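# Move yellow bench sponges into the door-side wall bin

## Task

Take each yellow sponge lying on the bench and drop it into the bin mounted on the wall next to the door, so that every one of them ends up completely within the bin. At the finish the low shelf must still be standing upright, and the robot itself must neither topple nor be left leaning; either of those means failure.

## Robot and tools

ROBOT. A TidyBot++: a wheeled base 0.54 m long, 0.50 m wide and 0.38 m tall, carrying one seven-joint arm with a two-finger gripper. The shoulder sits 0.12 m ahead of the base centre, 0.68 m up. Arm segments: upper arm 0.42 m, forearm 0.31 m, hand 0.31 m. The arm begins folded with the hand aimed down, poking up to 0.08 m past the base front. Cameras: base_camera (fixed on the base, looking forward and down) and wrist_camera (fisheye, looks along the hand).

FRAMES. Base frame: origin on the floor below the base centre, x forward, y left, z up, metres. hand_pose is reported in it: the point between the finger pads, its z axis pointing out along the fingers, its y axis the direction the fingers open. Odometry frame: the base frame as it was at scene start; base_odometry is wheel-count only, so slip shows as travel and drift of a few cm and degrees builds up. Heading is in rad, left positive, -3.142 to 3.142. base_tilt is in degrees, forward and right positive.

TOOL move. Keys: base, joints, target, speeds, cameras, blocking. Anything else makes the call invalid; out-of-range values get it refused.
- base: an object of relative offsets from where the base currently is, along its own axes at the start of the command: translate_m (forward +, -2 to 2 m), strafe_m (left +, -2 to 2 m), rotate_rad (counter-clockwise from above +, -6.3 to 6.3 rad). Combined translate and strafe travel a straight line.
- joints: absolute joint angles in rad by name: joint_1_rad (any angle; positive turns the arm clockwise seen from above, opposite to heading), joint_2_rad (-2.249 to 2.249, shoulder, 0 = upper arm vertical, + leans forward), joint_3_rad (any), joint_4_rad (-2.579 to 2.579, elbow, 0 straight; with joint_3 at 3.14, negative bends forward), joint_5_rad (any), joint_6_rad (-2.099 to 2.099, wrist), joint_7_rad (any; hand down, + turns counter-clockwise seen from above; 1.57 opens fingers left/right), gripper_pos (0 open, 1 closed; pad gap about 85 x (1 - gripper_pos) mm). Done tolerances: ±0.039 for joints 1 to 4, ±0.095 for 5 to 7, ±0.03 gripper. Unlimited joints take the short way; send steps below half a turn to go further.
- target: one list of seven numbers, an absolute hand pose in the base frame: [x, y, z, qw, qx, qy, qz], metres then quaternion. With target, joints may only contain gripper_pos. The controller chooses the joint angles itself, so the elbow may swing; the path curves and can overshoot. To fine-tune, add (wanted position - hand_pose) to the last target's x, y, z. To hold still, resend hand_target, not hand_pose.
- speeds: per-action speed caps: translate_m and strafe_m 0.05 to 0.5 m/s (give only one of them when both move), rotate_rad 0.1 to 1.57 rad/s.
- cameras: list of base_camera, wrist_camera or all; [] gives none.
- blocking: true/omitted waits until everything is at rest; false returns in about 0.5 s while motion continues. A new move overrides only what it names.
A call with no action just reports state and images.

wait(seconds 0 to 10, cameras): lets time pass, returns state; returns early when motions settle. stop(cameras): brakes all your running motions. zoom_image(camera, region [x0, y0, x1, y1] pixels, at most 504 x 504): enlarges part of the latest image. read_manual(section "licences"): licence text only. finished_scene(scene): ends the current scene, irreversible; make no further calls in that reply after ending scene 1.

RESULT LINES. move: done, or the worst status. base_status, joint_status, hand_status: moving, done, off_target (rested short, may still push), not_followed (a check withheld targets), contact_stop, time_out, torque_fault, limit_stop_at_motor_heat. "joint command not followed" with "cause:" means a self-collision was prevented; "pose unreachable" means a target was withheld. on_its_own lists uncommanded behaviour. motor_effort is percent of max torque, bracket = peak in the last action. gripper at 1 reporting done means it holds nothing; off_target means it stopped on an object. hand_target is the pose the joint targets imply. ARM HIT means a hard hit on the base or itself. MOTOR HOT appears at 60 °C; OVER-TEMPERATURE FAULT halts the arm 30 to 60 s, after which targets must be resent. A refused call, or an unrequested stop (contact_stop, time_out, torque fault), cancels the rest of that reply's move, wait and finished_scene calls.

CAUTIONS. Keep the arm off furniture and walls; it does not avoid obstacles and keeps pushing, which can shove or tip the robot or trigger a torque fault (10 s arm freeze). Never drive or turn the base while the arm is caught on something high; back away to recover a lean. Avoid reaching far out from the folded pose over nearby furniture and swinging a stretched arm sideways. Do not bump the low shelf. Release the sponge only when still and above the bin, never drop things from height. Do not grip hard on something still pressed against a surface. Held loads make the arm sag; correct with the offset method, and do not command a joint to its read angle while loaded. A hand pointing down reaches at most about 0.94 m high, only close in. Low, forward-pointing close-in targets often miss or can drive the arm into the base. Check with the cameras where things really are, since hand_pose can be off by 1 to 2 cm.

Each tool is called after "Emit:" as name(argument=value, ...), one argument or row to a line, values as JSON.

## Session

Emit:
move(
  joints={"joint_6_rad": 0.35},
)

Emit:
move(
  base={"rotate_rad": 0.9},
)

Emit:
move(
  base={"rotate_rad": 0.9},
)

Emit:
move(
  base={"rotate_rad": 0.9},
)

Emit:
move(
  base={"rotate_rad": 0.9},
)

Emit:
move(
  base={"rotate_rad": 0.9},
)

Emit:
move(
  base={"rotate_rad": 0.9},
)

Scene clock: 1.87 s.
move: done
base_odometry: x=+0.000 y=+0.000 heading=+0.000
base_tilt: forward=+0.2 right=+0.3
base_status: not commanded
joint_positions: joint_1_rad=+0.050 joint_2_rad=-0.356 joint_3_rad=+3.148 joint_4_rad=-2.529 joint_5_rad=-0.012 joint_6_rad=+0.296 joint_7_rad=+1.611 gripper_pos=+0.000
joint_status: all done
motor_effort: joint_1_rad=+1(1) joint_2_rad=-5(5) joint_3_rad=+0(1) joint_4_rad=+18(20) joint_5_rad=+0(0) joint_6_rad=+8(8) joint_7_rad=-1(1)
hand_pose: x=+0.5277 y=-0.0227 z=+0.8042 quat_wxyz=(+0.025, +0.807, -0.012, +0.590) (m; base frame)
hand_target: x=+0.5318 y=-0.0231 z=+0.8189 quat_wxyz=(+0.027, +0.791, -0.012, +0.611) (m; base frame)
hand_status: not commanded
pictures: base_camera, wrist_camera
camera_calibration:
wrist_camera: T_world_to_cam=[[-0.075383, -0.993234, 0.0883383, -0.062082], [-0.262988, -0.0656505, -0.962563, 0.973756], [0.96185, -0.0957928, -0.25626, -0.176123], [0, 0, 0, 1]] pos_world=[0.420811, -0.0146057, 0.897653]

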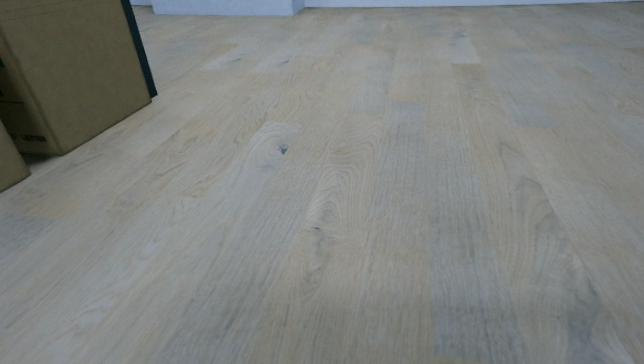

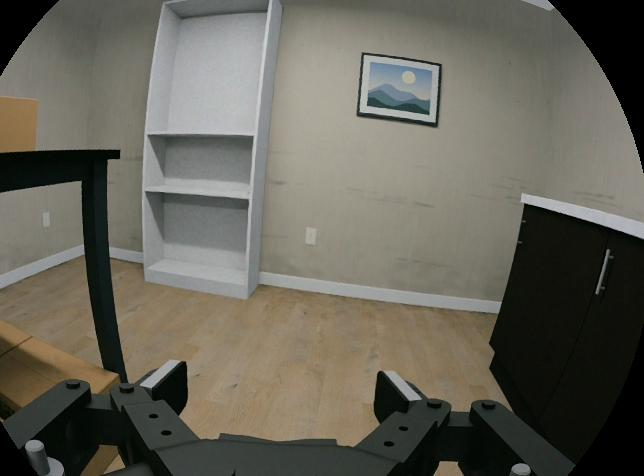

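Scene clock: 3.67 s.
move: done
base_odometry: x=+0.000 y=+0.000 heading=+0.899
base_tilt: forward=+0.2 right=+0.3
base_status: done
joint_positions: joint_1_rad=+0.050 joint_2_rad=-0.356 joint_3_rad=+3.148 joint_4_rad=-2.529 joint_5_rad=-0.012 joint_6_rad=+0.298 joint_7_rad=+1.611 gripper_pos=+0.000
joint_status: not commanded
motor_effort: joint_1_rad=+0(1) joint_2_rad=-5(5) joint_3_rad=+1(2) joint_4_rad=+18(19) joint_5_rad=+0(0) joint_6_rad=+8(8) joint_7_rad=+0(1)
hand_pose: x=+0.5279 y=-0.0227 z=+0.8046 quat_wxyz=(+0.025, +0.806, -0.012, +0.591) (m; base frame)
hand_target: x=+0.5318 y=-0.0231 z=+0.8189 quat_wxyz=(+0.027, +0.791, -0.012, +0.611) (m; base frame)
hand_status: not commanded
pictures: base_camera, wrist_camera
camera_calibration:
wrist_camera: T_world_to_cam=[[-0.0754438, -0.993221, 0.0884299, -0.0621652], [-0.261807, -0.0658413, -0.962872, 0.973825], [0.962167, -0.0957942, -0.255065, -0.177254], [0, 0, 0, 1]] pos_world=[0.420812, -0.0146058, 0.897955]

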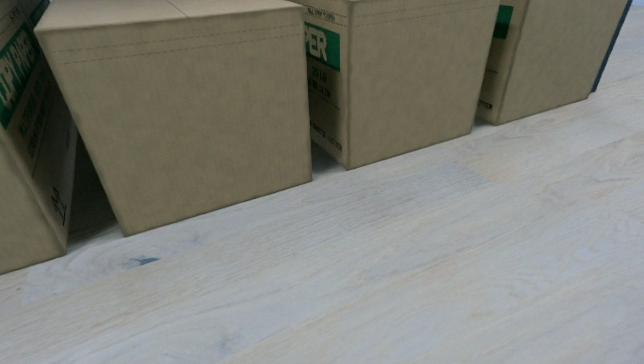

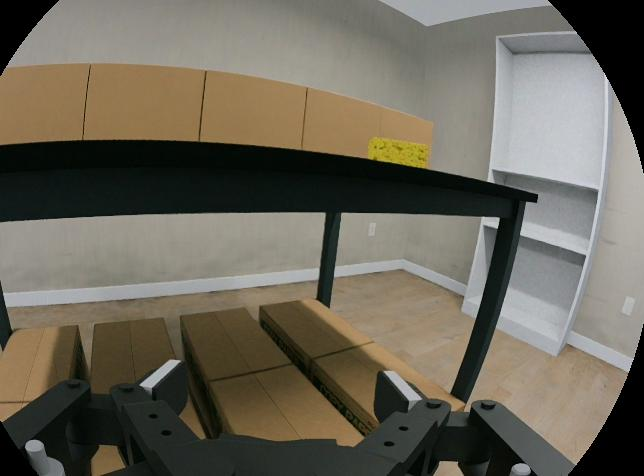

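Scene clock: 5.47 s.
move: done
base_odometry: x=+0.000 y=+0.000 heading=+1.799
base_tilt: forward=+0.1 right=+0.3
base_status: done
joint_positions: joint_1_rad=+0.050 joint_2_rad=-0.356 joint_3_rad=+3.148 joint_4_rad=-2.529 joint_5_rad=-0.012 joint_6_rad=+0.298 joint_7_rad=+1.611 gripper_pos=+0.000
joint_status: not commanded
motor_effort: joint_1_rad=+0(1) joint_2_rad=-5(5) joint_3_rad=+0(1) joint_4_rad=+19(19) joint_5_rad=+0(1) joint_6_rad=+8(8) joint_7_rad=-1(1)
hand_pose: x=+0.5279 y=-0.0227 z=+0.8046 quat_wxyz=(+0.025, +0.806, -0.012, +0.591) (m; base frame)
hand_target: x=+0.5318 y=-0.0231 z=+0.8189 quat_wxyz=(+0.027, +0.791, -0.012, +0.611) (m; base frame)
hand_status: not commanded
pictures: base_camera, wrist_camera
camera_calibration:
wrist_camera: T_world_to_cam=[[-0.0753641, -0.993231, 0.088385, -0.0621584], [-0.261588, -0.06584, -0.962931, 0.973787], [0.962233, -0.0956909, -0.254855, -0.177468], [0, 0, 0, 1]] pos_world=[0.420812, -0.0146055, 0.897956]

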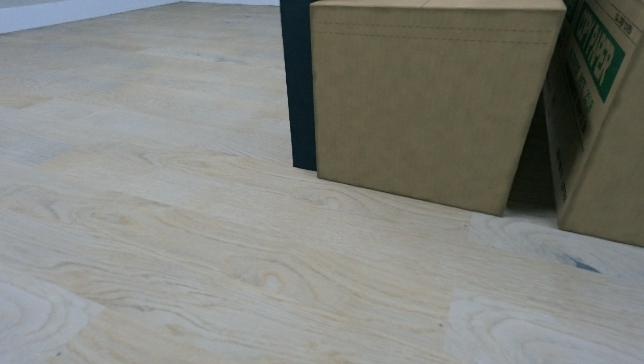

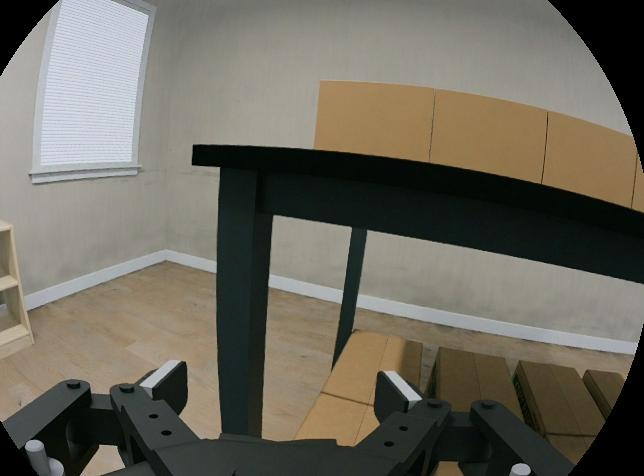

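Scene clock: 7.27 s.
move: done
base_odometry: x=+0.000 y=+0.000 heading=+2.698
base_tilt: forward=+0.2 right=+0.3
base_status: done
joint_positions: joint_1_rad=+0.050 joint_2_rad=-0.356 joint_3_rad=+3.148 joint_4_rad=-2.529 joint_5_rad=-0.012 joint_6_rad=+0.298 joint_7_rad=+1.611 gripper_pos=+0.000
joint_status: not commanded
motor_effort: joint_1_rad=+1(1) joint_2_rad=-5(6) joint_3_rad=+0(2) joint_4_rad=+19(19) joint_5_rad=+0(1) joint_6_rad=+8(8) joint_7_rad=-1(1)
hand_pose: x=+0.5279 y=-0.0226 z=+0.8047 quat_wxyz=(+0.025, +0.806, -0.012, +0.591) (m; base frame)
hand_target: x=+0.5318 y=-0.0231 z=+0.8189 quat_wxyz=(+0.027, +0.791, -0.012, +0.611) (m; base frame)
hand_status: not commanded
pictures: base_camera, wrist_camera
camera_calibration:
wrist_camera: T_world_to_cam=[[-0.0753781, -0.993231, 0.0883719, -0.0621495], [-0.261376, -0.0658448, -0.962989, 0.973846], [0.962289, -0.0956865, -0.254644, -0.177656], [0, 0, 0, 1]] pos_world=[0.420812, -0.0146055, 0.898056]

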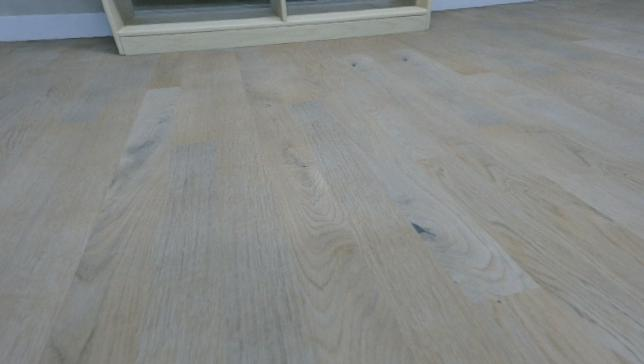

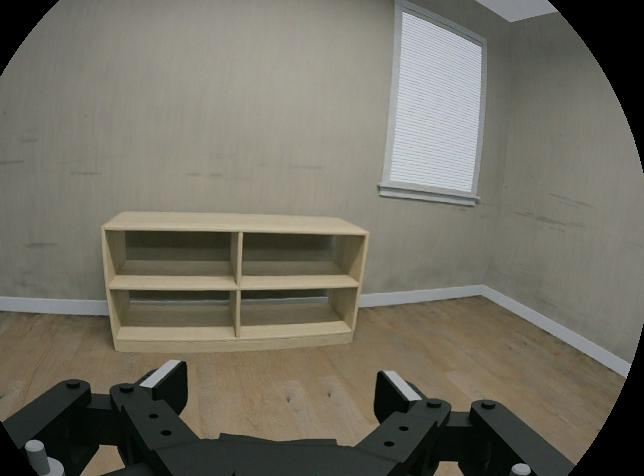

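Scene clock: 9.07 s.
move: done
base_odometry: x=+0.000 y=+0.000 heading=-2.686
base_tilt: forward=+0.1 right=+0.3
base_status: done
joint_positions: joint_1_rad=+0.050 joint_2_rad=-0.356 joint_3_rad=+3.148 joint_4_rad=-2.529 joint_5_rad=-0.012 joint_6_rad=+0.298 joint_7_rad=+1.611 gripper_pos=+0.000
joint_status: not commanded
motor_effort: joint_1_rad=+0(1) joint_2_rad=-5(5) joint_3_rad=+0(2) joint_4_rad=+18(20) joint_5_rad=+0(1) joint_6_rad=+8(8) joint_7_rad=-1(1)
hand_pose: x=+0.5279 y=-0.0226 z=+0.8047 quat_wxyz=(+0.025, +0.806, -0.012, +0.591) (m; base frame)
hand_target: x=+0.5318 y=-0.0231 z=+0.8189 quat_wxyz=(+0.027, +0.791, -0.012, +0.611) (m; base frame)
hand_status: not commanded
pictures: base_camera, wrist_camera
camera_calibration:
wrist_camera: T_world_to_cam=[[-0.0753622, -0.993225, 0.0884625, -0.0621382], [-0.26129, -0.0659452, -0.963005, 0.97383], [0.962314, -0.0956886, -0.25455, -0.177741], [0, 0, 0, 1]] pos_world=[0.420812, -0.0145056, 0.898056]

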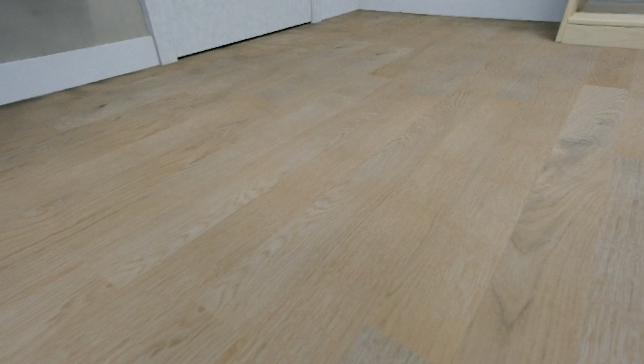

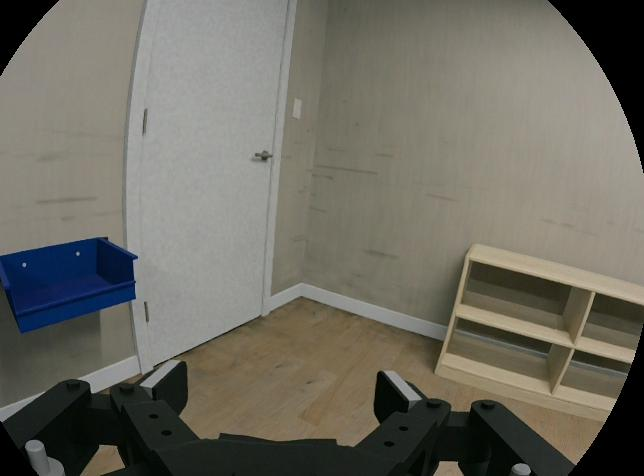

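Scene clock: 10.87 s.
move: done
base_odometry: x=+0.000 y=+0.000 heading=-1.787
base_tilt: forward=+0.2 right=+0.3
base_status: done
joint_positions: joint_1_rad=+0.050 joint_2_rad=-0.356 joint_3_rad=+3.148 joint_4_rad=-2.529 joint_5_rad=-0.012 joint_6_rad=+0.298 joint_7_rad=+1.611 gripper_pos=+0.000
joint_status: not commanded
motor_effort: joint_1_rad=+0(1) joint_2_rad=-5(5) joint_3_rad=+0(2) joint_4_rad=+19(20) joint_5_rad=+0(0) joint_6_rad=+8(8) joint_7_rad=-1(1)
hand_pose: x=+0.5279 y=-0.0226 z=+0.8047 quat_wxyz=(+0.025, +0.806, -0.012, +0.591) (m; base frame)
hand_target: x=+0.5318 y=-0.0231 z=+0.8189 quat_wxyz=(+0.027, +0.791, -0.012, +0.611) (m; base frame)
hand_status: not commanded
pictures: base_camera, wrist_camera
camera_calibration:
wrist_camera: T_world_to_cam=[[-0.0752773, -0.993234, 0.0884318, -0.0621463], [-0.261191, -0.0659471, -0.963032, 0.973813], [0.962347, -0.095592, -0.254459, -0.177835], [0, 0, 0, 1]] pos_world=[0.420812, -0.0145053, 0.898057]

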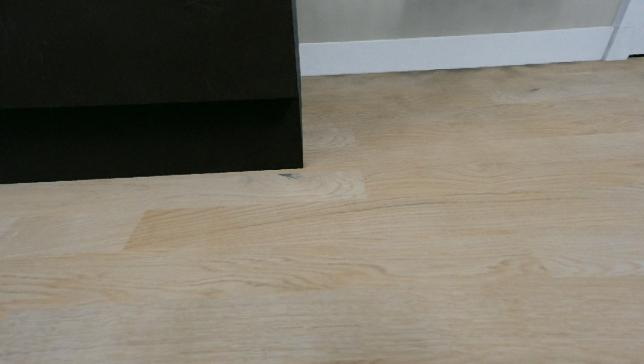

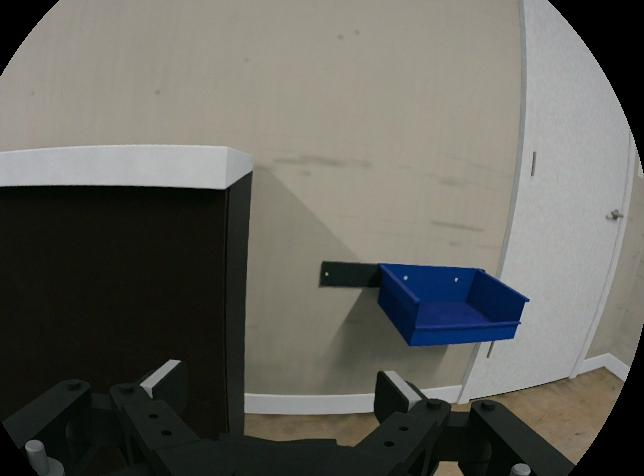

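Scene clock: 12.67 s.
move: done
base_odometry: x=+0.000 y=+0.000 heading=-0.887
base_tilt: forward=+0.2 right=+0.3
base_status: done
joint_positions: joint_1_rad=+0.050 joint_2_rad=-0.356 joint_3_rad=+3.148 joint_4_rad=-2.529 joint_5_rad=-0.012 joint_6_rad=+0.298 joint_7_rad=+1.611 gripper_pos=+0.000
joint_status: not commanded
motor_effort: joint_1_rad=+0(1) joint_2_rad=-5(5) joint_3_rad=+0(2) joint_4_rad=+19(20) joint_5_rad=+0(1) joint_6_rad=+8(8) joint_7_rad=-1(1)
hand_pose: x=+0.5279 y=-0.0226 z=+0.8047 quat_wxyz=(+0.025, +0.806, -0.012, +0.591) (m; base frame)
hand_target: x=+0.5318 y=-0.0231 z=+0.8189 quat_wxyz=(+0.027, +0.791, -0.012, +0.611) (m; base frame)
hand_status: not commanded
pictures: base_camera, wrist_camera
camera_calibration:
wrist_camera: T_world_to_cam=[[-0.0752773, -0.993234, 0.0884318, -0.0621463], [-0.261191, -0.0659471, -0.963032, 0.973813], [0.962347, -0.095592, -0.254459, -0.177835], [0, 0, 0, 1]] pos_world=[0.420812, -0.0145053, 0.898057]

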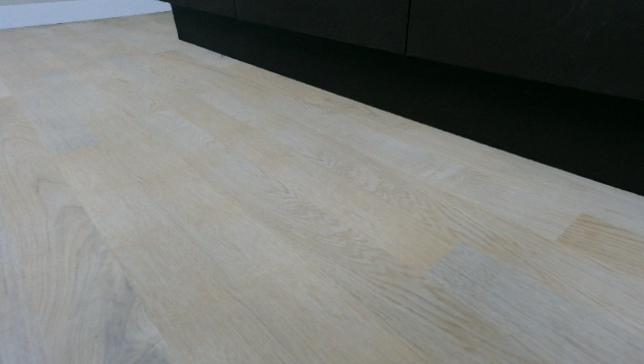

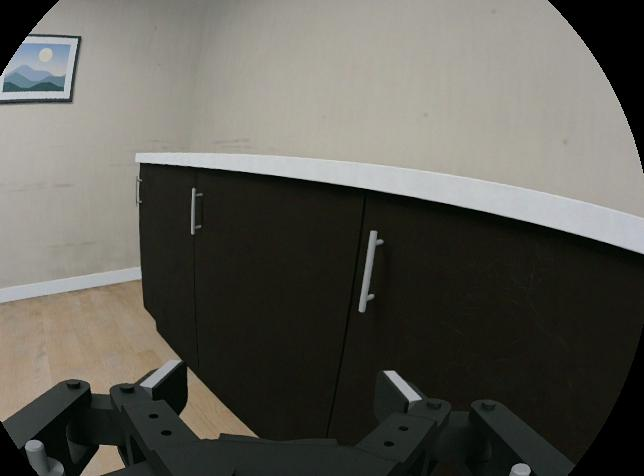

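Emit:
move(
  base={"rotate_rad": 2.232},
  cameras=[],
)

Emit:
move(
  base={"translate_m": -0.3},
  cameras=[],
)

Emit:
move(
  joints={"joint_1_rad": 0.0, "joint_2_rad": -0.1, "joint_3_rad": 3.1416, "joint_4_rad": -1.3, "joint_5_rad": 0.0, "joint_6_rad": -0.85, "joint_7_rad": 1.5708},
)

Scene clock: 37.23 s.
move: done
base_odometry: x=+0.000 y=+0.000 heading=+1.344
base_tilt: forward=+0.2 right=+0.3
base_status: done
joint_positions: joint_1_rad=+0.050 joint_2_rad=-0.356 joint_3_rad=+3.148 joint_4_rad=-2.529 joint_5_rad=-0.012 joint_6_rad=+0.298 joint_7_rad=+1.611 gripper_pos=+0.000
joint_status: not commanded
motor_effort: joint_1_rad=+0(1) joint_2_rad=-5(6) joint_3_rad=+0(1) joint_4_rad=+19(19) joint_5_rad=+0(0) joint_6_rad=+8(8) joint_7_rad=-1(1)
hand_pose: x=+0.5280 y=-0.0226 z=+0.8048 quat_wxyz=(+0.025, +0.806, -0.012, +0.591) (m; base frame)
hand_target: x=+0.5318 y=-0.0231 z=+0.8189 quat_wxyz=(+0.027, +0.791, -0.012, +0.611) (m; base frame)
hand_status: not commanded
pictures: none
No camera images: "cameras" was empty.

Scene clock: 39.13 s.
move: done
base_odometry: x=-0.067 y=-0.292 heading=+1.345
base_tilt: forward=+0.2 right=+0.3
base_status: done
joint_positions: joint_1_rad=+0.050 joint_2_rad=-0.357 joint_3_rad=+3.148 joint_4_rad=-2.529 joint_5_rad=-0.012 joint_6_rad=+0.300 joint_7_rad=+1.611 gripper_pos=+0.000
joint_status: not commanded
motor_effort: joint_1_rad=+0(1) joint_2_rad=-5(8) joint_3_rad=+1(1) joint_4_rad=+19(20) joint_5_rad=+0(0) joint_6_rad=+7(8) joint_7_rad=+0(1)
hand_pose: x=+0.5279 y=-0.0226 z=+0.8057 quat_wxyz=(+0.025, +0.805, -0.012, +0.592) (m; base frame)
hand_target: x=+0.5318 y=-0.0231 z=+0.8189 quat_wxyz=(+0.027, +0.791, -0.012, +0.611) (m; base frame)
hand_status: not commanded
pictures: none
No camera images: "cameras" was empty.

Scene clock: 42.00 s.
move: done
base_odometry: x=-0.067 y=-0.292 heading=+1.345
base_tilt: forward=+0.2 right=+0.3
base_status: not commanded
joint_positions: joint_1_rad=+0.017 joint_2_rad=-0.121 joint_3_rad=+3.148 joint_4_rad=-1.315 joint_5_rad=-0.012 joint_6_rad=-0.809 joint_7_rad=+1.611 gripper_pos=+0.000
joint_status: all done
motor_effort: joint_1_rad=+0(2) joint_2_rad=-14(15) joint_3_rad=+0(1) joint_4_rad=+20(23) joint_5_rad=+0(1) joint_6_rad=+8(9) joint_7_rad=+0(2)
hand_pose: x=+0.6431 y=-0.0085 z=+1.0853 quat_wxyz=(+0.011, +0.842, +0.006, +0.539) (m; base frame)
hand_target: x=+0.6462 y=+0.0013 z=+1.0709 quat_wxyz=(+0.000, +0.855, +0.000, +0.519) (m; base frame)
hand_status: not commanded
pictures: base_camera, wrist_camera
camera_calibration:
wrist_camera: T_world_to_cam=[[-0.0197506, -0.995805, 0.089349, -0.101003], [-0.377332, -0.0753334, -0.923009, 1.30616], [0.925867, -0.0519442, -0.374261, -0.06205], [0, 0, 0, 1]] pos_world=[0.548309, -0.00540482, 1.19139]

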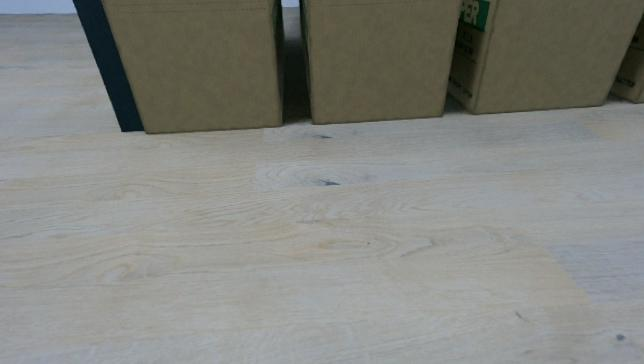

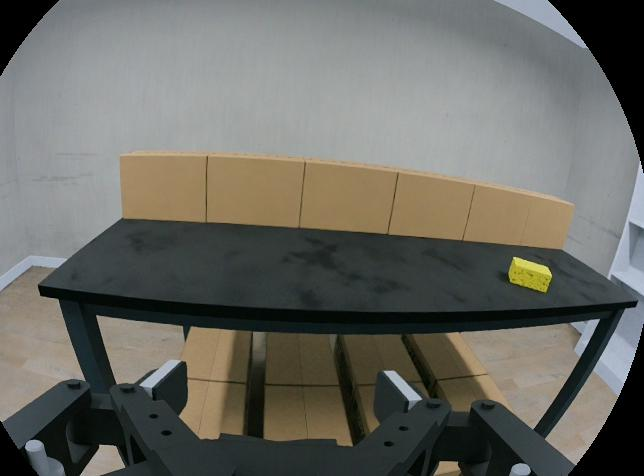

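Emit:
move(
  base={"strafe_m": -0.5},
  cameras=[],
)

Emit:
move(
  joints={"joint_1_rad": 0.0, "joint_2_rad": 0.17, "joint_4_rad": -0.7, "joint_6_rad": -1.73},
)

Scene clock: 53.27 s.
move: done
base_odometry: x=+0.420 y=-0.405 heading=+1.344
base_tilt: forward=+0.2 right=+0.3
base_status: done
joint_positions: joint_1_rad=+0.011 joint_2_rad=-0.119 joint_3_rad=+3.147 joint_4_rad=-1.314 joint_5_rad=-0.012 joint_6_rad=-0.811 joint_7_rad=+1.611 gripper_pos=+0.000
joint_status: not commanded
motor_effort: joint_1_rad=+0(2) joint_2_rad=-14(15) joint_3_rad=+0(3) joint_4_rad=+21(21) joint_5_rad=+0(1) joint_6_rad=+7(8) joint_7_rad=-1(1)
hand_pose: x=+0.6436 y=-0.0051 z=+1.0837 quat_wxyz=(+0.009, +0.843, +0.008, +0.538) (m; base frame)
hand_target: x=+0.6462 y=+0.0013 z=+1.0709 quat_wxyz=(+0.000, +0.855, +0.000, +0.519) (m; base frame)
hand_status: not commanded
pictures: none
No camera images: "cameras" was empty.

Scene clock: 55.50 s.
move: done
base_odometry: x=+0.420 y=-0.405 heading=+1.344
base_tilt: forward=+0.2 right=+0.3
base_status: not commanded
joint_positions: joint_1_rad=+0.011 joint_2_rad=+0.150 joint_3_rad=+3.147 joint_4_rad=-0.716 joint_5_rad=-0.012 joint_6_rad=-1.685 joint_7_rad=+1.611 gripper_pos=+0.000
joint_status: all done
motor_effort: joint_1_rad=+0(1) joint_2_rad=-19(21) joint_3_rad=+0(1) joint_4_rad=+16(21) joint_5_rad=+0(0) joint_6_rad=+4(9) joint_7_rad=+0(1)
hand_pose: x=+0.5948 y=-0.0027 z=+1.0425 quat_wxyz=(+0.003, +0.957, +0.014, +0.290) (m; base frame)
hand_target: x=+0.5909 y=+0.0014 z=+1.0325 quat_wxyz=(+0.000, +0.964, +0.000, +0.268) (m; base frame)
hand_status: not commanded
pictures: base_camera, wrist_camera
camera_calibration:
wrist_camera: T_world_to_cam=[[0.0428952, -0.995995, 0.0784431, -0.118261], [-0.803378, -0.0810613, -0.589926, 1.15503], [0.593922, -0.0377145, -0.803638, 0.612091], [0, 0, 0, 1]] pos_world=[0.569464, -0.00107404, 1.18256]

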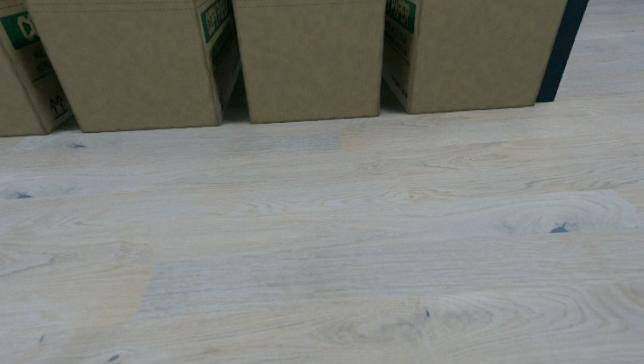

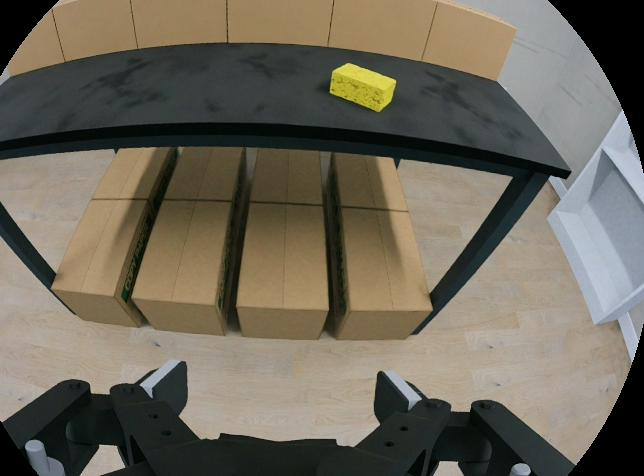

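Emit:
move(
  joints={"joint_1_rad": -0.8, "joint_2_rad": 0.174, "joint_4_rad": -0.636, "joint_6_rad": -2.02, "joint_7_rad": 1.92},
  cameras=[],
)

Emit:
move(
  base={"translate_m": 0.5, "strafe_m": -0.416},
  speeds={"translate_m": 0.2},
)

Scene clock: 127.37 s.
move: done
base_odometry: x=+0.420 y=-0.405 heading=+1.344
base_tilt: forward=+0.2 right=+0.3
base_status: not commanded
joint_positions: joint_1_rad=-0.785 joint_2_rad=+0.157 joint_3_rad=+3.147 joint_4_rad=-0.653 joint_5_rad=-0.012 joint_6_rad=-1.974 joint_7_rad=+1.876 gripper_pos=+0.000
joint_status: all done
motor_effort: joint_1_rad=+0(2) joint_2_rad=-18(21) joint_3_rad=+0(1) joint_4_rad=+13(16) joint_5_rad=+0(1) joint_6_rad=+3(5) joint_7_rad=+0(2)
hand_pose: x=+0.4018 y=+0.2865 z=+1.0227 quat_wxyz=(-0.046, +0.841, +0.511, +0.172) (m; base frame)
hand_target: x=+0.3939 y=+0.2850 z=+1.0167 quat_wxyz=(-0.035, +0.829, +0.537, +0.151) (m; base frame)
hand_status: not commanded
pictures: none
No camera images: "cameras" was empty.

Scene clock: 131.33 s.
move: done
base_odometry: x=+0.938 y=-0.011 heading=+1.344
base_tilt: forward=+0.2 right=+0.3
base_status: done
joint_positions: joint_1_rad=-0.792 joint_2_rad=+0.157 joint_3_rad=+3.147 joint_4_rad=-0.652 joint_5_rad=-0.012 joint_6_rad=-1.977 joint_7_rad=+1.878 gripper_pos=+0.000
joint_status: not commanded
motor_effort: joint_1_rad=+1(2) joint_2_rad=-18(19) joint_3_rad=+0(1) joint_4_rad=+14(14) joint_5_rad=+0(1) joint_6_rad=+2(3) joint_7_rad=+0(1)
hand_pose: x=+0.3992 y=+0.2880 z=+1.0224 quat_wxyz=(-0.046, +0.839, +0.515, +0.171) (m; base frame)
hand_target: x=+0.3939 y=+0.2850 z=+1.0167 quat_wxyz=(-0.035, +0.829, +0.537, +0.151) (m; base frame)
hand_status: not commanded
pictures: base_camera, wrist_camera
camera_calibration:
wrist_camera: T_world_to_cam=[[0.888446, -0.431931, 0.155237, -0.397315], [-0.353451, -0.85962, -0.368953, 0.828325], [0.292807, 0.272926, -0.916393, 0.869081], [0, 0, 0, 1]] pos_world=[0.391292, 0.303237, 1.16371]

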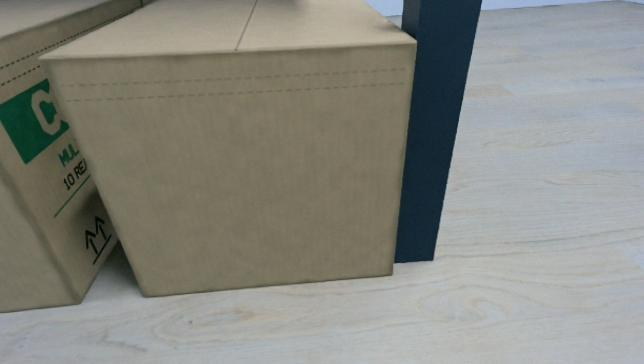

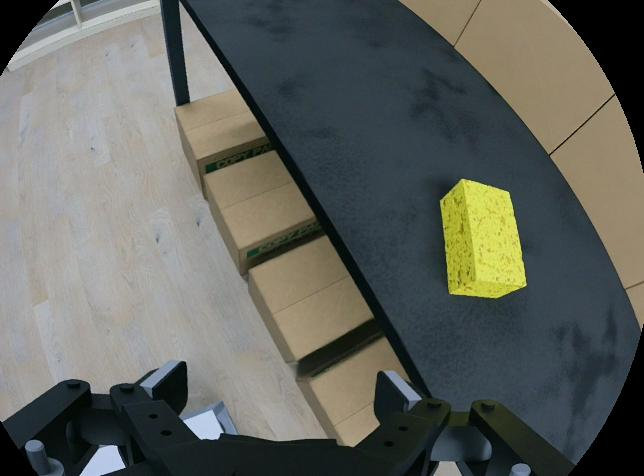

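Emit:
zoom_image(
  camera="wrist_camera",
  region=[420, 160, 560, 320],
)

Scaled by 3.150.

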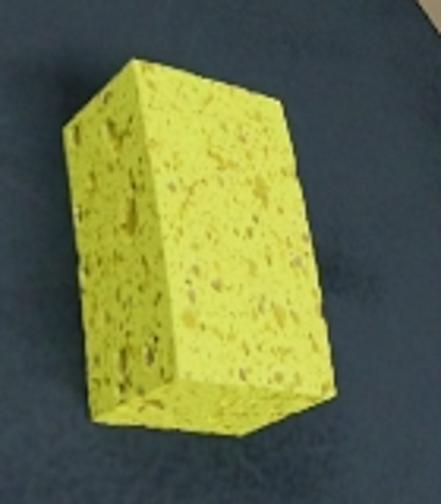

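Emit:
move(
  base={"translate_m": 0.204, "strafe_m": 0.026},
  speeds={"translate_m": 0.1},
)

Scene clock: 185.30 s.
move: done
base_odometry: x=+0.959 y=+0.194 heading=+1.344
base_tilt: forward=+0.2 right=+0.3
base_status: done
joint_positions: joint_1_rad=-0.792 joint_2_rad=+0.165 joint_3_rad=+3.147 joint_4_rad=-0.651 joint_5_rad=-0.012 joint_6_rad=-1.980 joint_7_rad=+1.878 gripper_pos=+0.000
joint_status: not commanded
motor_effort: joint_1_rad=+1(1) joint_2_rad=-19(20) joint_3_rad=+0(1) joint_4_rad=+14(15) joint_5_rad=+0(0) joint_6_rad=+2(3) joint_7_rad=-1(1)
hand_pose: x=+0.4005 y=+0.2895 z=+1.0195 quat_wxyz=(-0.045, +0.840, +0.515, +0.166) (m; base frame)
hand_target: x=+0.3939 y=+0.2850 z=+1.0167 quat_wxyz=(-0.035, +0.829, +0.537, +0.151) (m; base frame)
hand_status: not commanded
pictures: base_camera, wrist_camera
camera_calibration:
wrist_camera: T_world_to_cam=[[0.889545, -0.430651, 0.15248, -0.395383], [-0.355434, -0.862078, -0.361232, 0.82261], [0.287014, 0.267136, -0.919925, 0.873188], [0, 0, 0, 1]] pos_world=[0.393476, 0.305621, 1.16071]

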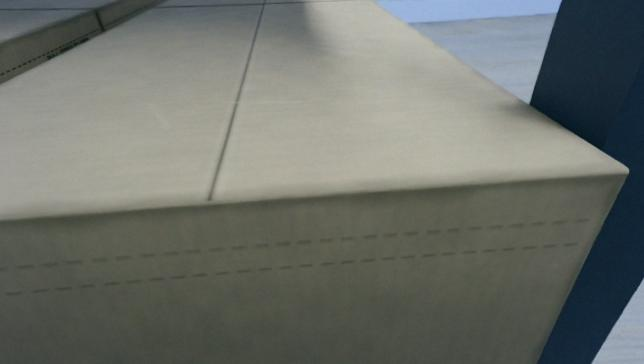

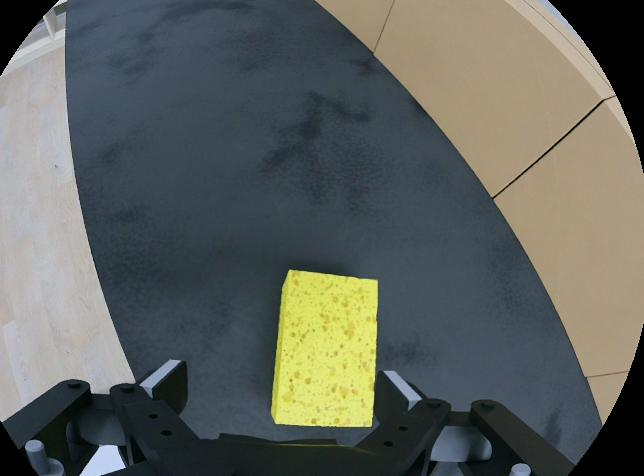

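Emit:
move(
  joints={"joint_1_rad": -0.738, "joint_2_rad": 0.165, "joint_4_rad": -0.80, "joint_6_rad": -1.80},
  cameras=["wrist_camera"],
)

Scene clock: 252.90 s.
move: done
base_odometry: x=+0.959 y=+0.194 heading=+1.344
base_tilt: forward=+0.2 right=+0.3
base_status: not commanded
joint_positions: joint_1_rad=-0.753 joint_2_rad=+0.165 joint_3_rad=+3.147 joint_4_rad=-0.783 joint_5_rad=-0.012 joint_6_rad=-1.849 joint_7_rad=+1.878 gripper_pos=+0.000
joint_status: all done
motor_effort: joint_1_rad=+1(1) joint_2_rad=-20(21) joint_3_rad=+0(1) joint_4_rad=+15(16) joint_5_rad=+0(0) joint_6_rad=+2(3) joint_7_rad=+0(1)
hand_pose: x=+0.4308 y=+0.2959 z=+0.9873 quat_wxyz=(-0.042, +0.850, +0.498, +0.166) (m; base frame)
hand_target: x=+0.4451 y=+0.2984 z=+0.9864 quat_wxyz=(-0.036, +0.841, +0.508, +0.184) (m; base frame)
hand_status: not commanded
pictures: wrist_camera
camera_calibration:
wrist_camera: T_world_to_cam=[[0.871497, -0.466544, 0.151093, -0.394843], [-0.390925, -0.846946, -0.36036, 0.837229], [0.296091, 0.254986, -0.920495, 0.833516], [0, 0, 0, 1]] pos_world=[0.424602, 0.312341, 1.12861]

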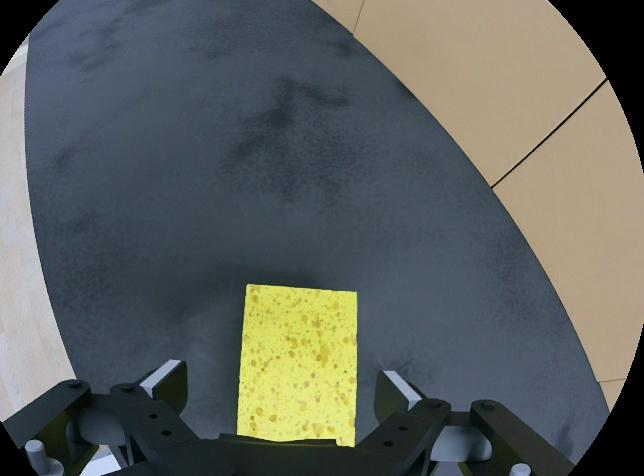

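Emit:
move(
  joints={"joint_1_rad": -0.727, "joint_2_rad": 0.125, "joint_4_rad": -0.985, "joint_6_rad": -1.65},
  cameras=["wrist_camera"],
)

Scene clock: 270.90 s.
move: done
base_odometry: x=+0.959 y=+0.194 heading=+1.344
base_tilt: forward=+0.2 right=+0.3
base_status: not commanded
joint_positions: joint_1_rad=-0.744 joint_2_rad=+0.149 joint_3_rad=+3.147 joint_4_rad=-0.967 joint_5_rad=-0.012 joint_6_rad=-1.700 joint_7_rad=+1.878 gripper_pos=+0.000
joint_status: all done
motor_effort: joint_1_rad=+0(2) joint_2_rad=-20(22) joint_3_rad=+0(0) joint_4_rad=+17(18) joint_5_rad=+0(0) joint_6_rad=+3(4) joint_7_rad=-1(1)
hand_pose: x=+0.4441 y=+0.3031 z=+0.9413 quat_wxyz=(-0.040, +0.854, +0.494, +0.157) (m; base frame)
hand_target: x=+0.4543 y=+0.3001 z=+0.9502 quat_wxyz=(-0.036, +0.843, +0.503, +0.186) (m; base frame)
hand_status: not commanded
pictures: wrist_camera
camera_calibration:
wrist_camera: T_world_to_cam=[[0.868961, -0.473464, 0.144007, -0.386221], [-0.404671, -0.847316, -0.343943, 0.822633], [0.284864, 0.240598, -0.927882, 0.801557], [0, 0, 0, 1]] pos_world=[0.440172, 0.321316, 1.08231]

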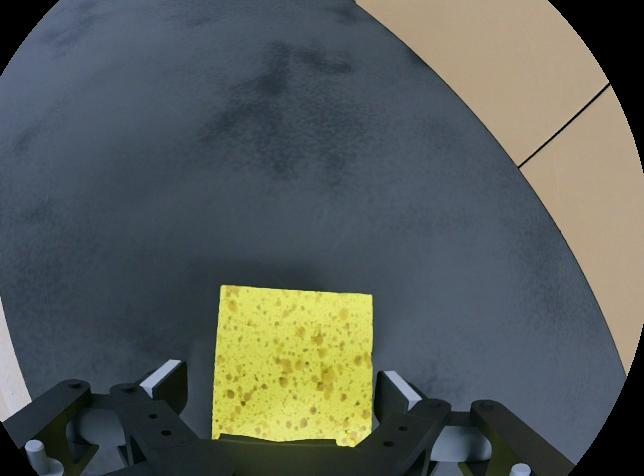

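Emit:
move(
  base={"translate_m": 0.005, "strafe_m": -0.003},
  speeds={"translate_m": 0.05},
  cameras=[],
)

Emit:
move(
  joints={"gripper_pos": 0.5},
  cameras=["wrist_camera"],
)

Scene clock: 278.83 s.
move: done
base_odometry: x=+0.963 y=+0.198 heading=+1.344
base_tilt: forward=+0.2 right=+0.3
base_status: done
joint_positions: joint_1_rad=-0.738 joint_2_rad=+0.147 joint_3_rad=+3.147 joint_4_rad=-0.967 joint_5_rad=-0.012 joint_6_rad=-1.698 joint_7_rad=+1.878 gripper_pos=+0.000
joint_status: not commanded
motor_effort: joint_1_rad=+0(3) joint_2_rad=-20(23) joint_3_rad=+0(2) joint_4_rad=+17(17) joint_5_rad=+0(1) joint_6_rad=+2(3) joint_7_rad=-1(1)
hand_pose: x=+0.4458 y=+0.3015 z=+0.9424 quat_wxyz=(-0.040, +0.855, +0.492, +0.160) (m; base frame)
hand_target: x=+0.4543 y=+0.3001 z=+0.9502 quat_wxyz=(-0.036, +0.843, +0.503, +0.186) (m; base frame)
hand_status: not commanded
pictures: none
No camera images: "cameras" was empty.

Scene clock: 279.73 s.
move: off_target
base_odometry: x=+0.963 y=+0.198 heading=+1.344
base_tilt: forward=+0.2 right=+0.3
base_status: not commanded
joint_positions: joint_1_rad=-0.738 joint_2_rad=+0.138 joint_3_rad=+3.147 joint_4_rad=-0.970 joint_5_rad=-0.012 joint_6_rad=-1.696 joint_7_rad=+1.878 gripper_pos=+0.402
joint_status: gripper_pos off_target (ended at +0.402, target +0.500)
motor_effort: joint_1_rad=+0(1) joint_2_rad=-20(21) joint_3_rad=+0(0) joint_4_rad=+16(17) joint_5_rad=+0(0) joint_6_rad=+2(3) joint_7_rad=-1(1)
hand_pose: x=+0.4440 y=+0.2998 z=+0.9451 quat_wxyz=(-0.041, +0.854, +0.492, +0.163) (m; base frame)
hand_target: x=+0.4543 y=+0.3001 z=+0.9502 quat_wxyz=(-0.036, +0.843, +0.503, +0.186) (m; base frame)
hand_status: not commanded
pictures: wrist_camera
camera_calibration:
wrist_camera: T_world_to_cam=[[0.865194, -0.479236, 0.147554, -0.388218], [-0.406229, -0.842397, -0.354042, 0.82992], [0.293968, 0.246374, -0.923516, 0.796087], [0, 0, 0, 1]] pos_world=[0.438997, 0.316938, 1.08631]

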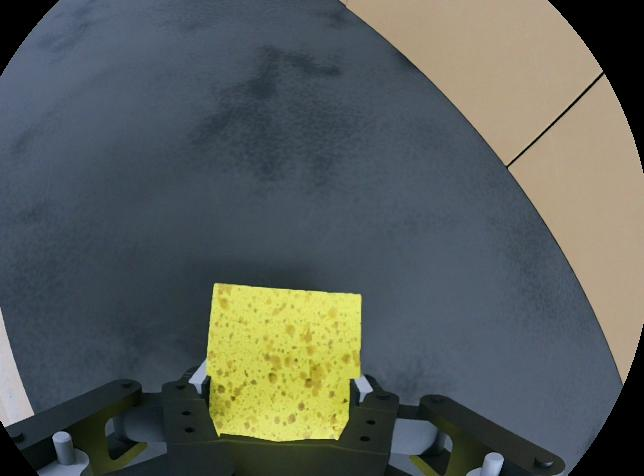

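Emit:
move(
  joints={"gripper_pos": 0.6},
  cameras=[],
)

Emit:
move(
  joints={"joint_2_rad": 0.184, "joint_4_rad": -0.72, "joint_6_rad": -1.84},
  cameras=["wrist_camera"],
)

Scene clock: 288.00 s.
move: off_target
base_odometry: x=+0.963 y=+0.198 heading=+1.344
base_tilt: forward=+0.2 right=+0.3
base_status: not commanded
joint_positions: joint_1_rad=-0.738 joint_2_rad=+0.138 joint_3_rad=+3.147 joint_4_rad=-0.970 joint_5_rad=-0.012 joint_6_rad=-1.696 joint_7_rad=+1.878 gripper_pos=+0.402
joint_status: gripper_pos off_target (ended at +0.402, target +0.600)
motor_effort: joint_1_rad=+0(1) joint_2_rad=-20(20) joint_3_rad=+0(0) joint_4_rad=+17(17) joint_5_rad=+0(0) joint_6_rad=+2(3) joint_7_rad=+0(1)
hand_pose: x=+0.4440 y=+0.2998 z=+0.9451 quat_wxyz=(-0.041, +0.854, +0.492, +0.163) (m; base frame)
hand_target: x=+0.4543 y=+0.3001 z=+0.9502 quat_wxyz=(-0.036, +0.843, +0.503, +0.186) (m; base frame)
hand_status: not commanded
pictures: none
No camera images: "cameras" was empty.

Scene clock: 289.30 s.
move: done
base_odometry: x=+0.963 y=+0.198 heading=+1.344
base_tilt: forward=+0.2 right=+0.3
base_status: not commanded
joint_positions: joint_1_rad=-0.738 joint_2_rad=+0.163 joint_3_rad=+3.147 joint_4_rad=-0.735 joint_5_rad=-0.012 joint_6_rad=-1.797 joint_7_rad=+1.878 gripper_pos=+0.402
joint_status: all done
motor_effort: joint_1_rad=+0(1) joint_2_rad=-20(22) joint_3_rad=+0(0) joint_4_rad=+16(19) joint_5_rad=+0(0) joint_6_rad=+3(4) joint_7_rad=+0(1)
hand_pose: x=+0.4489 y=+0.3042 z=+1.0120 quat_wxyz=(-0.052, +0.845, +0.487, +0.215) (m; base frame)
hand_target: x=+0.4503 y=+0.2965 z=+1.0029 quat_wxyz=(-0.037, +0.842, +0.502, +0.194) (m; base frame)
hand_status: not commanded
pictures: wrist_camera
camera_calibration:
wrist_camera: T_world_to_cam=[[0.852294, -0.490167, 0.182568, -0.42649], [-0.372586, -0.813895, -0.445819, 0.928419], [0.367117, 0.311946, -0.876307, 0.754833], [0, 0, 0, 1]] pos_world=[0.432299, 0.311117, 1.15324]

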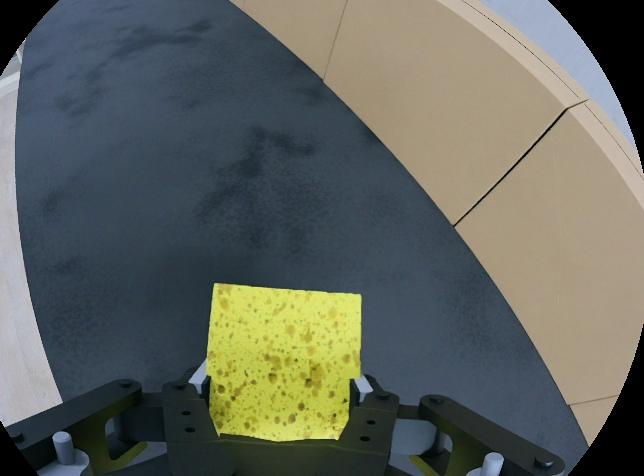

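Emit:
move(
  base={"translate_m": -0.4},
  cameras=[],
)

Emit:
move(
  joints={"joint_1_rad": 0.0, "joint_2_rad": -0.318, "joint_4_rad": -2.5, "joint_6_rad": -0.3, "joint_7_rad": 1.57},
  cameras=["wrist_camera"],
)

Emit:
move(
  base={"rotate_rad": 3.1416},
  cameras=[],
)

Emit:
move(
  base={"strafe_m": -1.46},
)

Scene clock: 314.97 s.
move: done
base_odometry: x=+0.873 y=-0.192 heading=+1.344
base_tilt: forward=+0.1 right=+0.3
base_status: done
joint_positions: joint_1_rad=-0.734 joint_2_rad=+0.179 joint_3_rad=+3.146 joint_4_rad=-0.734 joint_5_rad=-0.012 joint_6_rad=-1.803 joint_7_rad=+1.878 gripper_pos=+0.402
joint_status: not commanded
motor_effort: joint_1_rad=+1(3) joint_2_rad=-21(24) joint_3_rad=+0(2) joint_4_rad=+15(16) joint_5_rad=+0(1) joint_6_rad=+3(4) joint_7_rad=-1(1)
hand_pose: x=+0.4528 y=+0.3055 z=+1.0046 quat_wxyz=(-0.049, +0.848, +0.487, +0.206) (m; base frame)
hand_target: x=+0.4503 y=+0.2965 z=+1.0029 quat_wxyz=(-0.037, +0.842, +0.502, +0.194) (m; base frame)
hand_status: not commanded
pictures: none
No camera images: "cameras" was empty.

Scene clock: 318.27 s.
move: done
base_odometry: x=+0.873 y=-0.192 heading=+1.344
base_tilt: forward=+0.2 right=+0.3
base_status: not commanded
joint_positions: joint_1_rad=-0.017 joint_2_rad=-0.295 joint_3_rad=+3.146 joint_4_rad=-2.481 joint_5_rad=-0.012 joint_6_rad=-0.353 joint_7_rad=+1.613 gripper_pos=+0.402
joint_status: all done
motor_effort: joint_1_rad=+1(2) joint_2_rad=-5(21) joint_3_rad=+0(1) joint_4_rad=+17(21) joint_5_rad=+0(0) joint_6_rad=+5(6) joint_7_rad=+0(2)
hand_pose: x=+0.4296 y=+0.0066 z=+0.6463 quat_wxyz=(+0.000, +0.955, +0.021, +0.296) (m; base frame)
hand_target: x=+0.4357 y=+0.0013 z=+0.6551 quat_wxyz=(+0.000, +0.946, +0.000, +0.324) (m; base frame)
hand_status: not commanded
pictures: wrist_camera
camera_calibration:
wrist_camera: T_world_to_cam=[[0.0581718, -0.995314, 0.0772388, -0.0766175], [-0.794503, -0.0930041, -0.600096, 0.792189], [0.604468, -0.0264578, -0.79619, 0.38278], [0, 0, 0, 1]] pos_world=[0.402475, 0.00754591, 0.786073]

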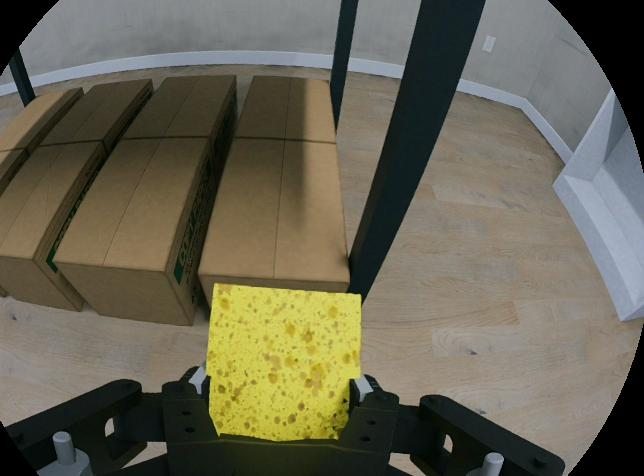

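Scene clock: 321.57 s.
move: done
base_odometry: x=+0.873 y=-0.192 heading=-1.798
base_tilt: forward=+0.2 right=+0.3
base_status: done
joint_positions: joint_1_rad=-0.013 joint_2_rad=-0.296 joint_3_rad=+3.146 joint_4_rad=-2.481 joint_5_rad=-0.012 joint_6_rad=-0.346 joint_7_rad=+1.612 gripper_pos=+0.402
joint_status: not commanded
motor_effort: joint_1_rad=+0(1) joint_2_rad=-5(6) joint_3_rad=+1(1) joint_4_rad=+17(17) joint_5_rad=+0(0) joint_6_rad=+5(5) joint_7_rad=+0(1)
hand_pose: x=+0.4314 y=+0.0054 z=+0.6477 quat_wxyz=(+0.001, +0.954, +0.019, +0.300) (m; base frame)
hand_target: x=+0.4357 y=+0.0013 z=+0.6551 quat_wxyz=(+0.000, +0.946, +0.000, +0.324) (m; base frame)
hand_status: not commanded
pictures: none
No camera images: "cameras" was empty.

Scene clock: 325.77 s.
move: done
base_odometry: x=-0.550 y=+0.137 heading=-1.797
base_tilt: forward=+0.2 right=+0.3
base_status: done
joint_positions: joint_1_rad=-0.013 joint_2_rad=-0.296 joint_3_rad=+3.146 joint_4_rad=-2.481 joint_5_rad=-0.012 joint_6_rad=-0.346 joint_7_rad=+1.612 gripper_pos=+0.402
joint_status: not commanded
motor_effort: joint_1_rad=+1(1) joint_2_rad=-5(5) joint_3_rad=+1(2) joint_4_rad=+17(18) joint_5_rad=+0(0) joint_6_rad=+4(5) joint_7_rad=-1(1)
hand_pose: x=+0.4314 y=+0.0054 z=+0.6477 quat_wxyz=(+0.001, +0.954, +0.019, +0.300) (m; base frame)
hand_target: x=+0.4357 y=+0.0013 z=+0.6551 quat_wxyz=(+0.000, +0.946, +0.000, +0.324) (m; base frame)
hand_status: not commanded
pictures: base_camera, wrist_camera
camera_calibration:
wrist_camera: T_world_to_cam=[[0.0531211, -0.995593, 0.077279, -0.0759495], [-0.790331, -0.089219, -0.606149, 0.796513], [0.610373, -0.0288767, -0.791588, 0.377224], [0, 0, 0, 1]] pos_world=[0.403297, 0.00634234, 0.787281]

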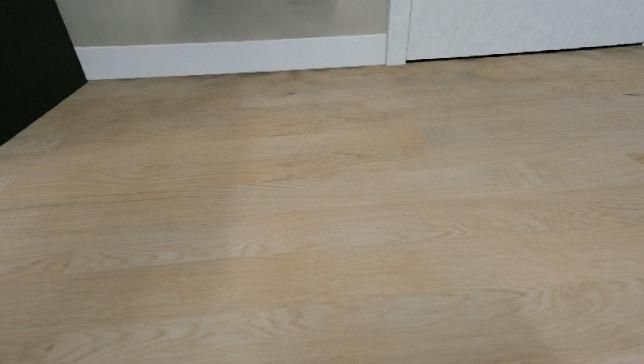

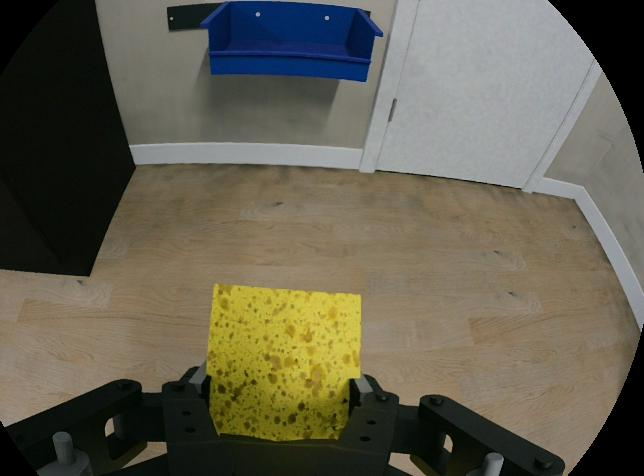

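Emit:
move(
  joints={"joint_2_rad": 0.49, "joint_4_rad": -1.367, "joint_6_rad": -0.72},
  cameras=[],
)

Emit:
move(
  base={"translate_m": 0.3, "strafe_m": 0.055},
  speeds={"translate_m": 0.2},
)

Scene clock: 341.83 s.
move: done
base_odometry: x=-0.550 y=+0.137 heading=-1.797
base_tilt: forward=+0.2 right=+0.3
base_status: not commanded
joint_positions: joint_1_rad=-0.013 joint_2_rad=+0.477 joint_3_rad=+3.146 joint_4_rad=-1.384 joint_5_rad=-0.012 joint_6_rad=-0.677 joint_7_rad=+1.612 gripper_pos=+0.402
joint_status: all done
motor_effort: joint_1_rad=+0(1) joint_2_rad=-34(36) joint_3_rad=+0(1) joint_4_rad=+19(20) joint_5_rad=+0(0) joint_6_rad=+5(6) joint_7_rad=-1(1)
hand_pose: x=+0.7902 y=+0.0099 z=+0.7093 quat_wxyz=(+0.001, +0.955, +0.021, +0.297) (m; base frame)
hand_target: x=+0.7852 y=+0.0013 z=+0.7013 quat_wxyz=(+0.000, +0.960, +0.000, +0.279) (m; base frame)
hand_status: not commanded
pictures: none
No camera images: "cameras" was empty.

Scene clock: 344.07 s.
move: done
base_odometry: x=-0.564 y=-0.168 heading=-1.797
base_tilt: forward=+0.2 right=+0.3
base_status: done
joint_positions: joint_1_rad=-0.013 joint_2_rad=+0.483 joint_3_rad=+3.146 joint_4_rad=-1.380 joint_5_rad=-0.012 joint_6_rad=-0.682 joint_7_rad=+1.612 gripper_pos=+0.402
joint_status: not commanded
motor_effort: joint_1_rad=+0(1) joint_2_rad=-35(36) joint_3_rad=+0(1) joint_4_rad=+19(20) joint_5_rad=+0(0) joint_6_rad=+4(5) joint_7_rad=-1(1)
hand_pose: x=+0.7905 y=+0.0095 z=+0.7067 quat_wxyz=(+0.001, +0.955, +0.021, +0.294) (m; base frame)
hand_target: x=+0.7852 y=+0.0013 z=+0.7013 quat_wxyz=(+0.000, +0.960, +0.000, +0.279) (m; base frame)
hand_status: not commanded
pictures: base_camera, wrist_camera
camera_calibration:
wrist_camera: T_world_to_cam=[[0.0573029, -0.99527, 0.0784445, -0.0995949], [-0.797224, -0.0929141, -0.596491, 1.11501], [0.600958, -0.0283571, -0.798777, 0.217409], [0, 0, 0, 1]] pos_world=[0.763967, 0.0106415, 0.846568]

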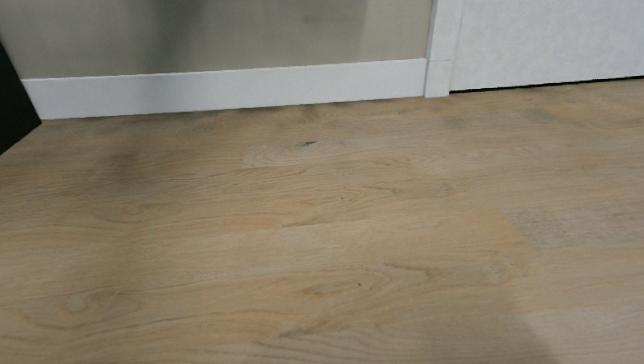

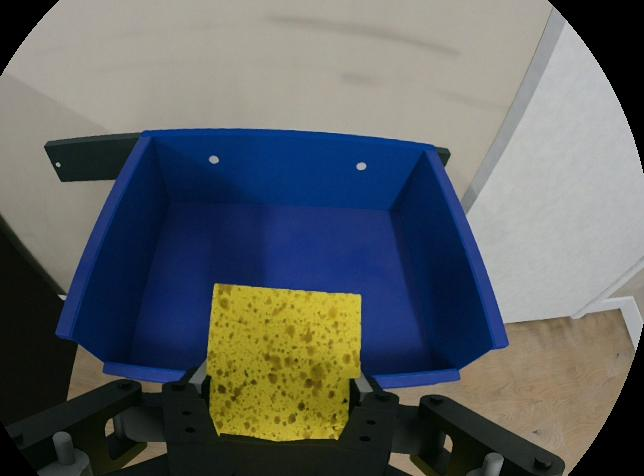

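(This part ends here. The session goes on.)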